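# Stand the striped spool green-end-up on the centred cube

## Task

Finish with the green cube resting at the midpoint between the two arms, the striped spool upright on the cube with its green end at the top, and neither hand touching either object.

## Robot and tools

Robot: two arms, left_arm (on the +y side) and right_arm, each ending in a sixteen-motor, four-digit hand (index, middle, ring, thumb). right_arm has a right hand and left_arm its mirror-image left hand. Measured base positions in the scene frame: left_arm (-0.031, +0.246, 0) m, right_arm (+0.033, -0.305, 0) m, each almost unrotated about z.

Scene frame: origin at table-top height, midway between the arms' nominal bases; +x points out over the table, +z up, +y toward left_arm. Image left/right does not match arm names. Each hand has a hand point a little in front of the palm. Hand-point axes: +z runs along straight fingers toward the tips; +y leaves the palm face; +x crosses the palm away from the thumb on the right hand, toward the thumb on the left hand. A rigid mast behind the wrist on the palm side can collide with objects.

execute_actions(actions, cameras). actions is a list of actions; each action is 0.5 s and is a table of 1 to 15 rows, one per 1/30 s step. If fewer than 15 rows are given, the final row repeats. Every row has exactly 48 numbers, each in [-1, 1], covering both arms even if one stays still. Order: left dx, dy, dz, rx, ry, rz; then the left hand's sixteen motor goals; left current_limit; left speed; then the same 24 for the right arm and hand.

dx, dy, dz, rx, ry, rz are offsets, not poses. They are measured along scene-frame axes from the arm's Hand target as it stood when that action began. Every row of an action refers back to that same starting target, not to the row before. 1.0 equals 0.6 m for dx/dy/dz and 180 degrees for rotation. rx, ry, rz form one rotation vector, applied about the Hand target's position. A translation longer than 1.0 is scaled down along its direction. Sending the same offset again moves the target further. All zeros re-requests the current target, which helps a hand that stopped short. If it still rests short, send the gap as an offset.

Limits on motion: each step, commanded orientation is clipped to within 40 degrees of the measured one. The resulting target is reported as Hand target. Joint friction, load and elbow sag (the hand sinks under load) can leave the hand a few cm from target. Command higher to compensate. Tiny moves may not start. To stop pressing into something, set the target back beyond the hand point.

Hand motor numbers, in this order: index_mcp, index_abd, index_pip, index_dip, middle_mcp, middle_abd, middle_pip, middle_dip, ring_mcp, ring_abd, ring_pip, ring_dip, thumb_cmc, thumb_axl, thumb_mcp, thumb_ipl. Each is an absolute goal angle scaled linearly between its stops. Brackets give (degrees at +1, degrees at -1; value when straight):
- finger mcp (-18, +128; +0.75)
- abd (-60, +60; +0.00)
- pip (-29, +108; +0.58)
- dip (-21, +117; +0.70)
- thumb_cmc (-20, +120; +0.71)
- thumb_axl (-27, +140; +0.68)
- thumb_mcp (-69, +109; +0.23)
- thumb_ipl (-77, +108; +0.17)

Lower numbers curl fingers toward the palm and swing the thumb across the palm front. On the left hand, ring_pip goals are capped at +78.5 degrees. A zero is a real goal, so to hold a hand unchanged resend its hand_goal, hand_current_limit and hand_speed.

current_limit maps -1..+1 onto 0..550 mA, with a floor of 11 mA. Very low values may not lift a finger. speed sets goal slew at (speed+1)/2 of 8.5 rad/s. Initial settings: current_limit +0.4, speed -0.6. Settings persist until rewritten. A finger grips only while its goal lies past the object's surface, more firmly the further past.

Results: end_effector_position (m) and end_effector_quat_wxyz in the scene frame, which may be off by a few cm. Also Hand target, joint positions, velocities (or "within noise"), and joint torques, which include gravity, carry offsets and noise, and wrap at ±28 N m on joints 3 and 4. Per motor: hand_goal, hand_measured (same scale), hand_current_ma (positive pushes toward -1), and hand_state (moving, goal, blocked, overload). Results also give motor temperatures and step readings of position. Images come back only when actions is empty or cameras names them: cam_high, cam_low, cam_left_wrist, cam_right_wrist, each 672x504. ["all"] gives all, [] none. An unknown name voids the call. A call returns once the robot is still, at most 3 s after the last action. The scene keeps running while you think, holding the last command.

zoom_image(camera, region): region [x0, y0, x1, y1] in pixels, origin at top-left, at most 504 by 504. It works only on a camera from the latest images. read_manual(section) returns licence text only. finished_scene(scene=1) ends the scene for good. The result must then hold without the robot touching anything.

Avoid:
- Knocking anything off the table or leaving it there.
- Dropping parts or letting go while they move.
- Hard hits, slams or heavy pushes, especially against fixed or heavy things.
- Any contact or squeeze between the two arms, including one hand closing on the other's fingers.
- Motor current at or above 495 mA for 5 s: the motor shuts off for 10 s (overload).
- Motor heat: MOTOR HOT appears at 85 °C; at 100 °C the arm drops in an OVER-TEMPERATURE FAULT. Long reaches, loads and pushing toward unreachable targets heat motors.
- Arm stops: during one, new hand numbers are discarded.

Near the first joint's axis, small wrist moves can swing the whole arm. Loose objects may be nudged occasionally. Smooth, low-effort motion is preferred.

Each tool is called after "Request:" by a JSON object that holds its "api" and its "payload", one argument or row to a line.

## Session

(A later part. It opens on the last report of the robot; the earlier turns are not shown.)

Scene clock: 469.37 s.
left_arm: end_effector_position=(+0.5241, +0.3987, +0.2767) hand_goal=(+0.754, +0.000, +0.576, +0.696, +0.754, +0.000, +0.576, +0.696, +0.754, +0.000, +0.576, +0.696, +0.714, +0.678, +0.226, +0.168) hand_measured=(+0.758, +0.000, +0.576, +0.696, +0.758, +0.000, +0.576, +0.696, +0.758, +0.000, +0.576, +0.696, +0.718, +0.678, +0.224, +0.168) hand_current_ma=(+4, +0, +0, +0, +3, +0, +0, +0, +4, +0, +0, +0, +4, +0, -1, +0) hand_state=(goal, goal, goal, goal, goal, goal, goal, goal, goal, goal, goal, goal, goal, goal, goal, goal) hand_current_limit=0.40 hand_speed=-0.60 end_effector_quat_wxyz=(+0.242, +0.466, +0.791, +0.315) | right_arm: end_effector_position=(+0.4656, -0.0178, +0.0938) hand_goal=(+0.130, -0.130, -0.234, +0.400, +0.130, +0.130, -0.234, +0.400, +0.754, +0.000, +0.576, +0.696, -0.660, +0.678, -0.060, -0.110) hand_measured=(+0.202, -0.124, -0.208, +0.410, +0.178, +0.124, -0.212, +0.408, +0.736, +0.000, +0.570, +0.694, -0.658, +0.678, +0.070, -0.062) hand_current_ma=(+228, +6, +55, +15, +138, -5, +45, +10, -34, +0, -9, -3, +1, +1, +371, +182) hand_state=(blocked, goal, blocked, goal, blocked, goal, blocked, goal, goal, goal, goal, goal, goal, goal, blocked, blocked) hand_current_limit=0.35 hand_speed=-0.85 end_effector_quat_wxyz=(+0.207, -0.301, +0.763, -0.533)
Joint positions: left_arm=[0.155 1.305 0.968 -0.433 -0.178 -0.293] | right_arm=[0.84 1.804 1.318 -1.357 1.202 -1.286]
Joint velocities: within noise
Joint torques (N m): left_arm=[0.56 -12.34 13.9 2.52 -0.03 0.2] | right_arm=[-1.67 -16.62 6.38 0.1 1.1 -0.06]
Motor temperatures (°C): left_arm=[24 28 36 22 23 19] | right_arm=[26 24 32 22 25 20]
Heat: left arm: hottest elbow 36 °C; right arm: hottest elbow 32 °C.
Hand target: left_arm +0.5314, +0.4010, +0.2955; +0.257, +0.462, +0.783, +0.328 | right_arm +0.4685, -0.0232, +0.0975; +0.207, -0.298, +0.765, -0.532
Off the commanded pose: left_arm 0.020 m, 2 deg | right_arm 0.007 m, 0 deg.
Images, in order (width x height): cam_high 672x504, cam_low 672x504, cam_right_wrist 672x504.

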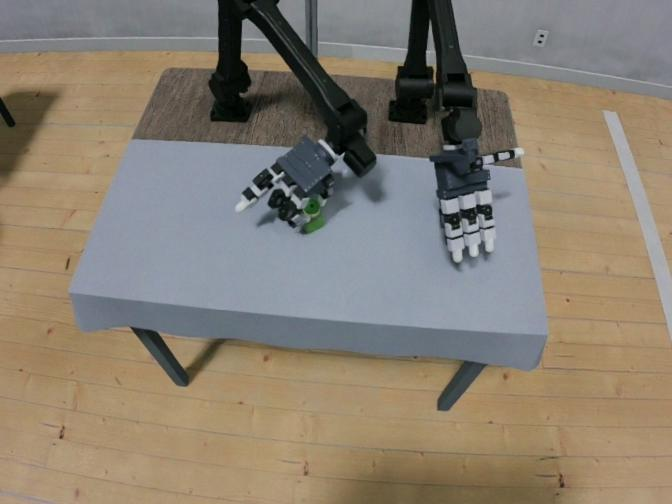

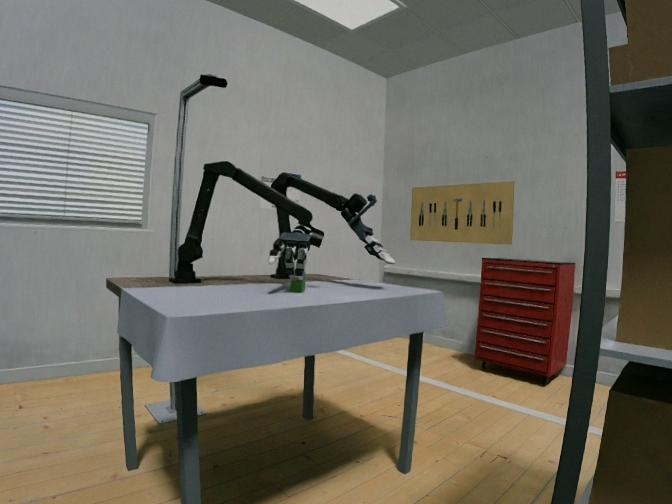

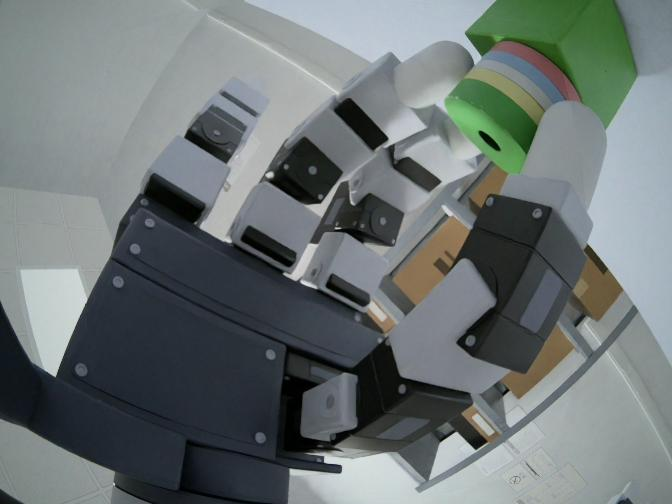

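Request:
{"api": "execute_actions", "payload": {
  "actions": [
    [[0,0,0,0,0,0,0.754,0,0.576,0.696,0.754,0,0.576,0.696,0.754,0,0.576,0.696,0.714,0.678,0.226,0.168,0.4,-0.6,0,0,-0.012,0,0,0,0.13,-0.13,-0.235,0.4,0.13,0.13,-0.235,0.4,0.754,0,0.576,0.696,-0.66,0.678,-0.06,-0.11,0.35,-0.85]]
  ],
  "cameras": ["cam_high","cam_low"]
}}

Request:
{"api": "zoom_image", "payload": {
  "camera": "cam_low",
  "region": [270, 240, 330, 300]
}}

Request:
{"api": "zoom_image", "payload": {
  "camera": "cam_high",
  "region": [270, 170, 350, 230]
}}

Scene clock: 474.10 s.
left_arm: end_effector_position=(+0.5241, +0.3987, +0.2767) hand_goal=(+0.754, +0.000, +0.576, +0.696, +0.754, +0.000, +0.576, +0.696, +0.754, +0.000, +0.576, +0.696, +0.714, +0.678, +0.226, +0.168) hand_measured=(+0.758, +0.000, +0.576, +0.696, +0.758, +0.000, +0.576, +0.696, +0.758, +0.000, +0.576, +0.696, +0.718, +0.678, +0.224, +0.168) hand_current_ma=(+4, +0, +0, +0, +3, +0, +0, +0, +4, +0, +0, +0, +4, +0, -1, +0) hand_state=(goal, goal, goal, goal, goal, goal, goal, goal, goal, goal, goal, goal, goal, goal, goal, goal) hand_current_limit=0.40 hand_speed=-0.60 end_effector_quat_wxyz=(+0.242, +0.466, +0.791, +0.315) | right_arm: end_effector_position=(+0.4664, -0.0171, +0.0933) hand_goal=(+0.130, -0.130, -0.234, +0.400, +0.130, +0.130, -0.234, +0.400, +0.754, +0.000, +0.576, +0.696, -0.660, +0.678, -0.060, -0.110) hand_measured=(+0.202, -0.124, -0.208, +0.410, +0.178, +0.124, -0.212, +0.408, +0.736, +0.000, +0.570, +0.694, -0.658, +0.678, +0.070, -0.062) hand_current_ma=(+228, +6, +55, +15, +138, -6, +45, +10, -34, +0, -9, -3, +2, +1, +371, +182) hand_state=(blocked, goal, blocked, goal, blocked, goal, blocked, goal, goal, goal, goal, goal, goal, goal, blocked, blocked) hand_current_limit=0.35 hand_speed=-0.85 end_effector_quat_wxyz=(+0.211, -0.300, +0.764, -0.531)
Joint positions: left_arm=[0.155 1.305 0.968 -0.433 -0.178 -0.293] | right_arm=[0.84 1.801 1.313 -1.343 1.204 -1.289]
Joint torques (N m): left_arm=[0.85 -11.99 13.82 2.56 -0.04 0.22] | right_arm=[-1.73 -15.91 6.09 0.18 1.02 -0.03]
Heat: left arm: hottest elbow 36 °C; right arm: hottest elbow 32 °C.
Hand target: left_arm +0.5314, +0.4010, +0.2955; +0.257, +0.462, +0.783, +0.328 | right_arm +0.4686, -0.0231, +0.0905; +0.207, -0.297, +0.765, -0.532
Off the commanded pose: left_arm 0.020 m, 2 deg | right_arm 0.007 m, 1 deg.
Step readings (end_effector_position of left_arm | right_arm):
0: (+0.5241, +0.3987, +0.2767) | (+0.4656, -0.0178, +0.0938)
1: (+0.5241, +0.3987, +0.2767) | (+0.4656, -0.0178, +0.0938)
2: (+0.5241, +0.3987, +0.2767) | (+0.4657, -0.0177, +0.0937)
4: (+0.5241, +0.3987, +0.2767) | (+0.4658, -0.0178, +0.0934)
8: (+0.5241, +0.3987, +0.2767) | (+0.4660, -0.0176, +0.0933)
15: (+0.5241, +0.3987, +0.2767) | (+0.4663, -0.0173, +0.0932)
Images, in order (width x height): cam_high 672x504, cam_low 672x504.

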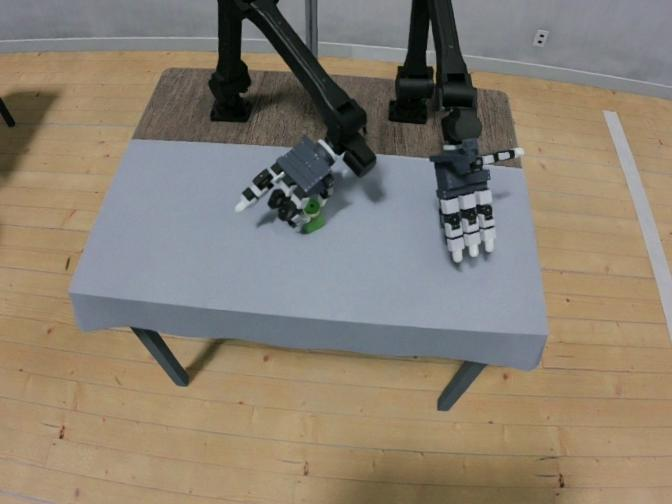

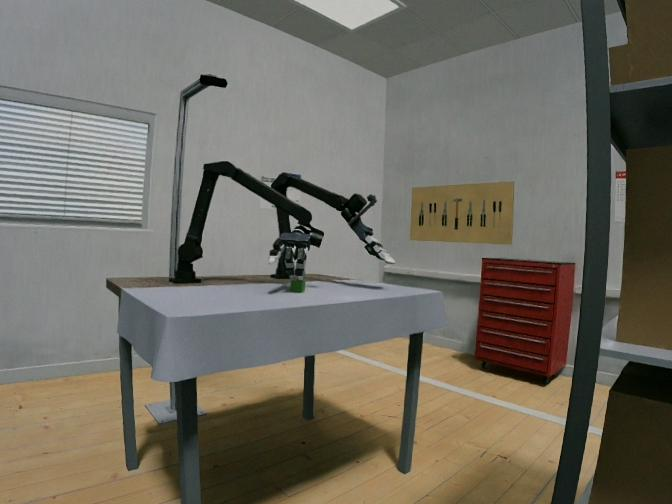

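Scaled by 8.400 from the camera's 672x504 image, which has a finer 960x720 frame.

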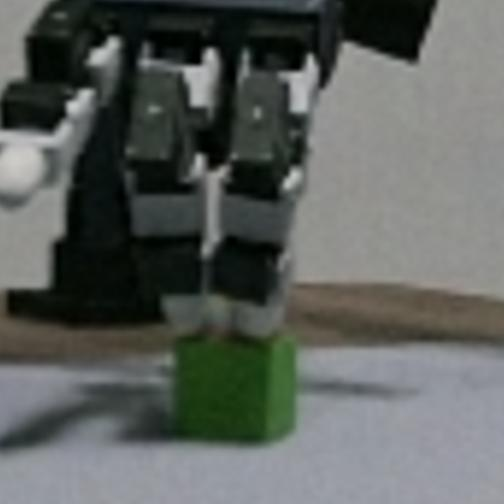

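Scaled by 6.300 from the camera's 672x504 image, which has a finer 960x720 frame.

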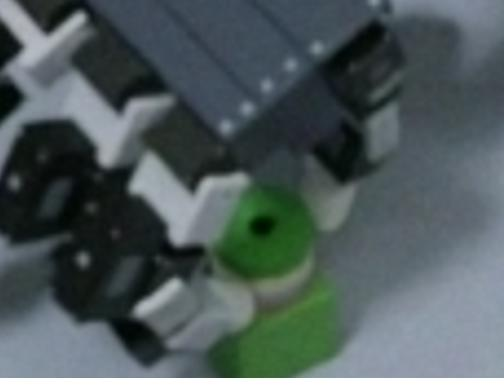

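Request:
{"api": "execute_actions", "payload": {
  "actions": [
    [[0,0,0,0,0,0,0.754,0,0.576,0.696,0.754,0,0.576,0.696,0.754,0,0.576,0.696,0.714,0.678,0.226,0.168,0.4,-0.6,0,0,0.004,0,0,0,0.205,-0.13,-0.226,0.406,0.185,0.13,-0.226,0.406,0.754,0,0.576,0.696,-0.66,0.678,0.07,-0.06,0.3,-0.93]],
    [[0,0,0,0,0,0,0.754,0,0.576,0.696,0.754,0,0.576,0.696,0.754,0,0.576,0.696,0.714,0.678,0.226,0.168,0.4,-0.6,0,0,0,0,0,0,0.25,-0.13,-0.226,0.406,0.23,0.13,-0.226,0.406,0.754,0,0.576,0.696,-0.66,0.678,0.12,-0.02,0.3,-0.93]],
    [[0,0,0,0,0,0,0.754,0,0.576,0.696,0.754,0,0.576,0.696,0.754,0,0.576,0.696,0.714,0.678,0.226,0.168,0.4,-0.6,0,0,0,0,0,0,0.342,-0.13,-0.226,0.406,0.342,0.13,-0.226,0.406,0.754,0,0.576,0.696,-0.66,0.678,0.226,0.06,0.3,-0.88]]
  ],
  "cameras": ["cam_high","cam_low","cam_right_wrist"]
}}

Request:
{"api": "zoom_image", "payload": {
  "camera": "cam_low",
  "region": [270, 240, 330, 300]
}}

Request:
{"api": "zoom_image", "payload": {
  "camera": "cam_high",
  "region": [270, 170, 350, 230]
}}

Request:
{"api": "zoom_image", "payload": {
  "camera": "cam_right_wrist",
  "region": [370, 0, 670, 240]
}}

Scene clock: 481.77 s.
left_arm: end_effector_position=(+0.5241, +0.3987, +0.2767) hand_goal=(+0.754, +0.000, +0.576, +0.696, +0.754, +0.000, +0.576, +0.696, +0.754, +0.000, +0.576, +0.696, +0.714, +0.678, +0.226, +0.168) hand_measured=(+0.758, +0.000, +0.576, +0.696, +0.758, +0.000, +0.576, +0.696, +0.758, +0.000, +0.576, +0.696, +0.718, +0.678, +0.224, +0.168) hand_current_ma=(+4, +0, +0, +0, +3, +0, +0, +0, +4, +0, +0, +0, +4, +0, -1, +0) hand_state=(goal, goal, goal, goal, goal, goal, goal, goal, goal, goal, goal, goal, goal, goal, goal, goal) hand_current_limit=0.40 hand_speed=-0.60 end_effector_quat_wxyz=(+0.242, +0.466, +0.791, +0.315) | right_arm: end_effector_position=(+0.4650, -0.0190, +0.0917) hand_goal=(+0.342, -0.130, -0.226, +0.406, +0.342, +0.130, -0.226, +0.406, +0.754, +0.000, +0.576, +0.696, -0.660, +0.678, +0.226, +0.060) hand_measured=(+0.328, -0.126, -0.222, +0.410, +0.330, +0.126, -0.222, +0.408, +0.736, +0.000, +0.570, +0.694, -0.660, +0.678, +0.220, +0.058) hand_current_ma=(-25, +4, +5, +3, -22, -3, +5, +1, -34, +0, -9, -3, +0, +1, -9, -3) hand_state=(goal, goal, goal, goal, goal, goal, goal, goal, goal, goal, goal, goal, goal, goal, goal, goal) hand_current_limit=0.30 hand_speed=-0.88 end_effector_quat_wxyz=(+0.208, -0.302, +0.763, -0.533)
Joint positions: left_arm=[0.155 1.305 0.968 -0.433 -0.178 -0.293] | right_arm=[0.839 1.801 1.308 -1.343 1.204 -1.292]
Joint torques (N m): left_arm=[0.97 -11.81 14 2.55 -0.05 0.21] | right_arm=[-1.55 -16.03 6.65 -0.01 1.02 -0.02]
Heat: left arm: hottest elbow 36 °C; right arm: hottest elbow 31 °C.
Hand target: left_arm +0.5314, +0.4010, +0.2955; +0.257, +0.462, +0.783, +0.328 | right_arm +0.4684, -0.0231, +0.0928; +0.207, -0.298, +0.765, -0.532
Off the commanded pose: left_arm 0.020 m, 2 deg | right_arm 0.005 m, 1 deg.
Step readings (end_effector_position of left_arm | right_arm):
0: (+0.5241, +0.3987, +0.2767) | (+0.4664, -0.0172, +0.0933)
1: (+0.5241, +0.3987, +0.2767) | (+0.4664, -0.0172, +0.0933)
2: (+0.5241, +0.3987, +0.2767) | (+0.4664, -0.0172, +0.0933)
4: (+0.5241, +0.3987, +0.2767) | (+0.4664, -0.0172, +0.0933)
8: (+0.5241, +0.3987, +0.2767) | (+0.4663, -0.0172, +0.0933)
15: (+0.5241, +0.3987, +0.2767) | (+0.4664, -0.0174, +0.0935)
16: (+0.5241, +0.3987, +0.2767) | (+0.4664, -0.0174, +0.0935)
17: (+0.5241, +0.3987, +0.2767) | (+0.4663, -0.0175, +0.0933)
19: (+0.5241, +0.3987, +0.2767) | (+0.4659, -0.0180, +0.0928)
23: (+0.5241, +0.3987, +0.2767) | (+0.4650, -0.0190, +0.0917)
30: (+0.5241, +0.3987, +0.2767) | (+0.4650, -0.0190, +0.0917)
31: (+0.5241, +0.3987, +0.2767) | (+0.4650, -0.0190, +0.0917)
32: (+0.5241, +0.3987, +0.2767) | (+0.4650, -0.0190, +0.0917)
34: (+0.5241, +0.3987, +0.2767) | (+0.4650, -0.0190, +0.0917)
38: (+0.5241, +0.3987, +0.2767) | (+0.4650, -0.0190, +0.0917)
45: (+0.5241, +0.3987, +0.2767) | (+0.4650, -0.0190, +0.0917)
Images, in order (width x height): cam_high 672x504, cam_low 672x504, cam_right_wrist 672x504.

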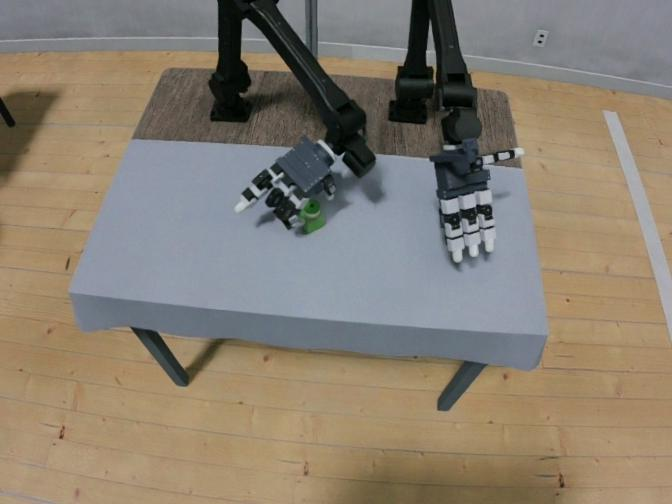

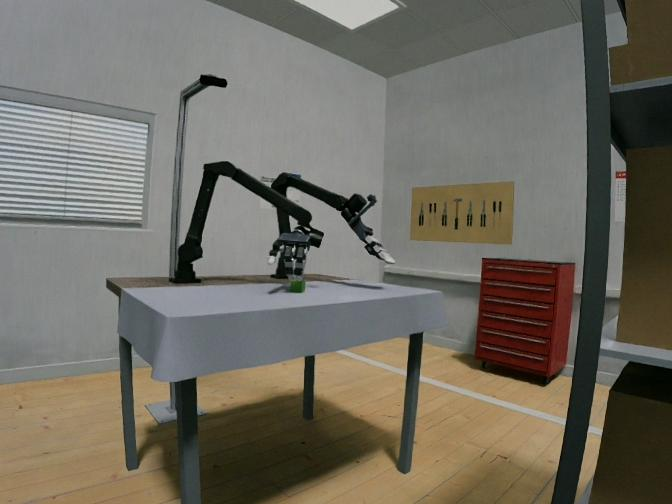

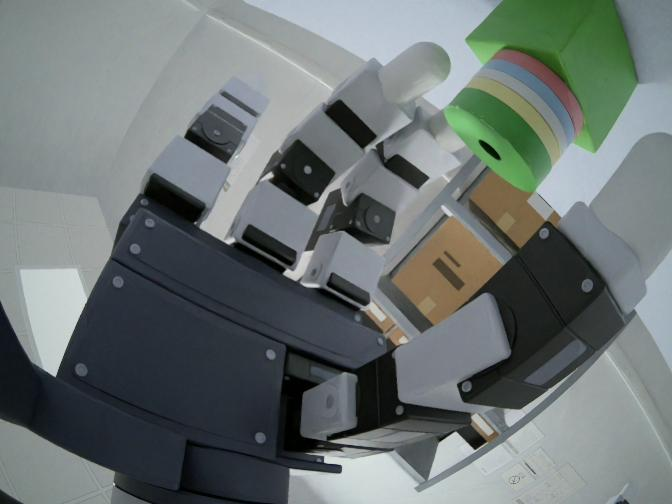

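Scaled by 8.400 from the camera's 672x504 image, which has a finer 960x720 frame.

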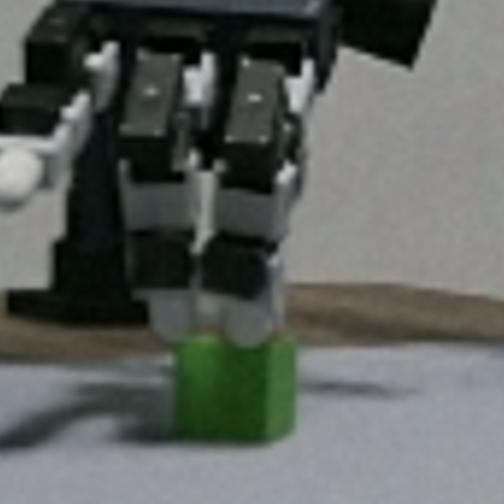

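Scaled by 6.300 from the camera's 672x504 image, which has a finer 960x720 frame.

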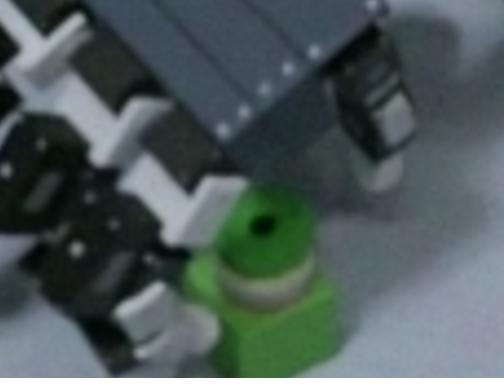

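Scaled by 1.680 from the camera's 672x504 image, which has a finer 960x720 frame.

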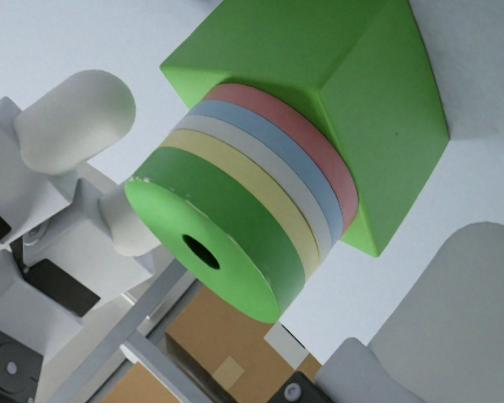

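Request:
{"api": "execute_actions", "payload": {
  "actions": [
    [[0,0,0,0,0,0,0.754,0,0.576,0.696,0.754,0,0.576,0.696,0.754,0,0.576,0.696,0.714,0.678,0.226,0.168,0.4,-0.6,0,0,0,0,0,0,0.45,-0.13,-0.15,0.45,0.45,0.13,-0.15,0.45,0.754,0,0.576,0.696,-0.66,0.678,0.25,0.1,0.3,-0.85]],
    [[0,0,0,0,0,0,0.754,0,0.576,0.696,0.754,0,0.576,0.696,0.754,0,0.576,0.696,0.714,0.678,0.226,0.168,0.4,-0.6,0,0,0.03,0,0,0,0.45,-0.13,-0.15,0.45,0.45,0.13,-0.15,0.45,0.754,0,0.576,0.696,-0.66,0.678,0.25,0.1,0.3,-0.85]],
    [[0,0,0,0,0,0,0.754,0,0.576,0.696,0.754,0,0.576,0.696,0.754,0,0.576,0.696,0.714,0.678,0.226,0.168,0.4,-0.6,0,0,0.05,0,0,0,0.45,-0.13,-0.15,0.45,0.45,0.13,-0.15,0.45,0.754,0,0.576,0.696,-0.66,0.678,0.25,0.1,0.3,-0.85]],
    [[0,0,0,0,0,0,0.754,0,0.576,0.696,0.754,0,0.576,0.696,0.754,0,0.576,0.696,0.714,0.678,0.226,0.168,0.4,-0.6,0,0,0.08,0,0,0,0.45,-0.13,-0.15,0.45,0.45,0.13,-0.15,0.45,0.754,0,0.576,0.696,-0.66,0.678,0.25,0.1,0.3,-0.85]],
    [[0,0,0,0,0,0,0.754,0,0.576,0.696,0.754,0,0.576,0.696,0.754,0,0.576,0.696,0.714,0.678,0.226,0.168,0.4,-0.6,0,-0.08,0.06,0,0,0,0.45,-0.13,-0.15,0.45,0.45,0.13,-0.15,0.45,0.754,0,0.576,0.696,-0.66,0.678,0.25,0.1,0.3,-0.85]]
  ],
  "cameras": ["cam_high","cam_low"]
}}

Request:
{"api": "zoom_image", "payload": {
  "camera": "cam_low",
  "region": [250, 240, 340, 310]
}}

Request:
{"api": "zoom_image", "payload": {
  "camera": "cam_high",
  "region": [270, 170, 350, 240]
}}

Scene clock: 493.07 s.
left_arm: end_effector_position=(+0.5241, +0.3987, +0.2767) hand_goal=(+0.754, +0.000, +0.576, +0.696, +0.754, +0.000, +0.576, +0.696, +0.754, +0.000, +0.576, +0.696, +0.714, +0.678, +0.226, +0.168) hand_measured=(+0.758, +0.000, +0.576, +0.696, +0.758, +0.000, +0.576, +0.696, +0.758, +0.000, +0.576, +0.696, +0.718, +0.678, +0.224, +0.168) hand_current_ma=(+4, +0, +0, +0, +3, +0, +0, +0, +4, +0, +0, +0, +4, +0, -1, +0) hand_state=(goal, goal, goal, goal, goal, goal, goal, goal, goal, goal, goal, goal, goal, goal, goal, goal) hand_current_limit=0.40 hand_speed=-0.60 end_effector_quat_wxyz=(+0.242, +0.466, +0.791, +0.315) | right_arm: end_effector_position=(+0.4668, -0.0717, +0.2275) hand_goal=(+0.450, -0.130, -0.150, +0.450, +0.450, +0.130, -0.150, +0.450, +0.754, +0.000, +0.576, +0.696, -0.660, +0.678, +0.250, +0.100) hand_measured=(+0.436, -0.124, -0.154, +0.446, +0.438, +0.124, -0.154, +0.446, +0.736, +0.000, +0.570, +0.694, -0.660, +0.678, +0.246, +0.098) hand_current_ma=(-25, +7, -5, -3, -21, -6, -6, -3, -34, +0, -9, -3, +0, +1, -8, -3) hand_state=(goal, goal, goal, goal, goal, goal, goal, goal, goal, goal, goal, goal, goal, goal, goal, goal) hand_current_limit=0.30 hand_speed=-0.85 end_effector_quat_wxyz=(+0.207, -0.296, +0.765, -0.533)
Joint positions: left_arm=[0.155 1.305 0.968 -0.433 -0.178 -0.293] | right_arm=[0.76 1.561 1.379 -1.473 1.217 -1.479]
Joint torques (N m): left_arm=[1.03 -12.04 13.86 2.63 -0.04 0.21] | right_arm=[-0.91 -12.75 7.82 0.36 1.06 -0.04]
Heat: left arm: hottest elbow 36 °C; right arm: hottest elbow 31 °C.
Hand target: left_arm +0.5314, +0.4010, +0.2955; +0.257, +0.462, +0.783, +0.328 | right_arm +0.4685, -0.0711, +0.2248; +0.207, -0.298, +0.765, -0.532
Off the commanded pose: left_arm 0.020 m, 2 deg | right_arm 0.003 m, 0 deg.
Step readings (end_effector_position of left_arm | right_arm):
0: (+0.5241, +0.3987, +0.2767) | (+0.4650, -0.0190, +0.0917)
1: (+0.5241, +0.3987, +0.2767) | (+0.4650, -0.0190, +0.0917)
2: (+0.5241, +0.3987, +0.2767) | (+0.4650, -0.0190, +0.0917)
4: (+0.5241, +0.3987, +0.2767) | (+0.4650, -0.0190, +0.0917)
8: (+0.5241, +0.3987, +0.2767) | (+0.4650, -0.0190, +0.0917)
15: (+0.5241, +0.3987, +0.2767) | (+0.4650, -0.0190, +0.0917)
16: (+0.5241, +0.3987, +0.2767) | (+0.4650, -0.0190, +0.0917)
17: (+0.5241, +0.3987, +0.2767) | (+0.4650, -0.0190, +0.0917)
19: (+0.5241, +0.3987, +0.2767) | (+0.4645, -0.0195, +0.0917)
23: (+0.5241, +0.3987, +0.2767) | (+0.4629, -0.0213, +0.0935)
30: (+0.5241, +0.3987, +0.2767) | (+0.4622, -0.0222, +0.0969)
31: (+0.5241, +0.3987, +0.2767) | (+0.4620, -0.0223, +0.0970)
32: (+0.5241, +0.3987, +0.2767) | (+0.4613, -0.0232, +0.0977)
34: (+0.5241, +0.3987, +0.2767) | (+0.4587, -0.0260, +0.1001)
38: (+0.5241, +0.3987, +0.2767) | (+0.4567, -0.0283, +0.1119)
45: (+0.5241, +0.3987, +0.2767) | (+0.4590, -0.0257, +0.1258)
46: (+0.5241, +0.3987, +0.2767) | (+0.4590, -0.0257, +0.1261)
47: (+0.5241, +0.3987, +0.2767) | (+0.4582, -0.0265, +0.1272)
49: (+0.5241, +0.3987, +0.2767) | (+0.4568, -0.0283, +0.1321)
53: (+0.5241, +0.3987, +0.2767) | (+0.4579, -0.0270, +0.1536)
60: (+0.5241, +0.3987, +0.2767) | (+0.4599, -0.0247, +0.1773)
61: (+0.5241, +0.3987, +0.2767) | (+0.4600, -0.0249, +0.1775)
62: (+0.5241, +0.3987, +0.2767) | (+0.4601, -0.0263, +0.1784)
64: (+0.5241, +0.3987, +0.2767) | (+0.4611, -0.0327, +0.1817)
68: (+0.5241, +0.3987, +0.2767) | (+0.4657, -0.0566, +0.2029)
75: (+0.5241, +0.3987, +0.2767) | (+0.4684, -0.0707, +0.2310)
Images, in order (width x height): cam_high 672x504, cam_low 672x504.

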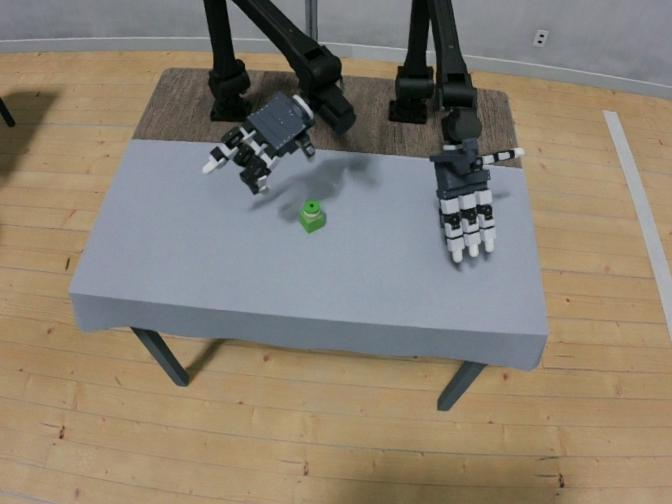

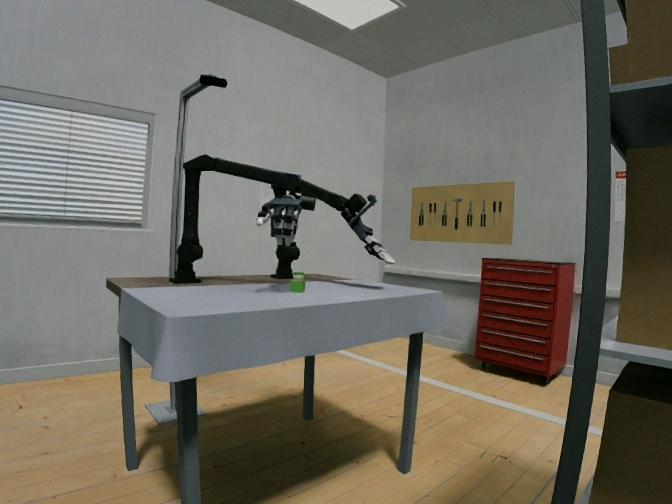

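Scaled by 5.600 from the camera's 672x504 image, which has a finer 960x720 frame.

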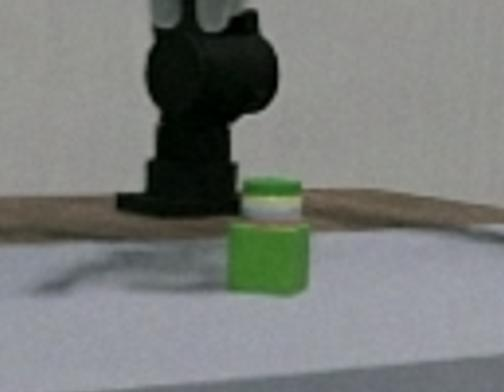

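Scaled by 6.300 from the camera's 672x504 image, which has a finer 960x720 frame.

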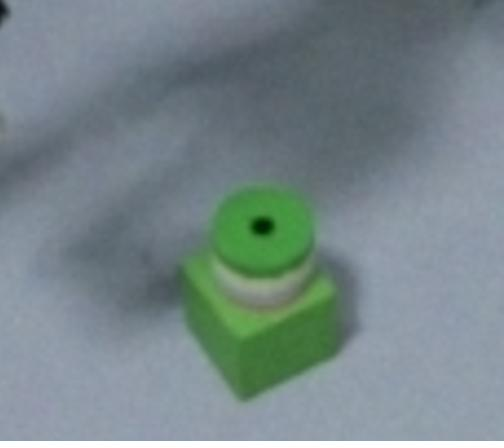

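Request:
{"api": "finished_scene", "payload": {

}}

The scene is finished: the task was done.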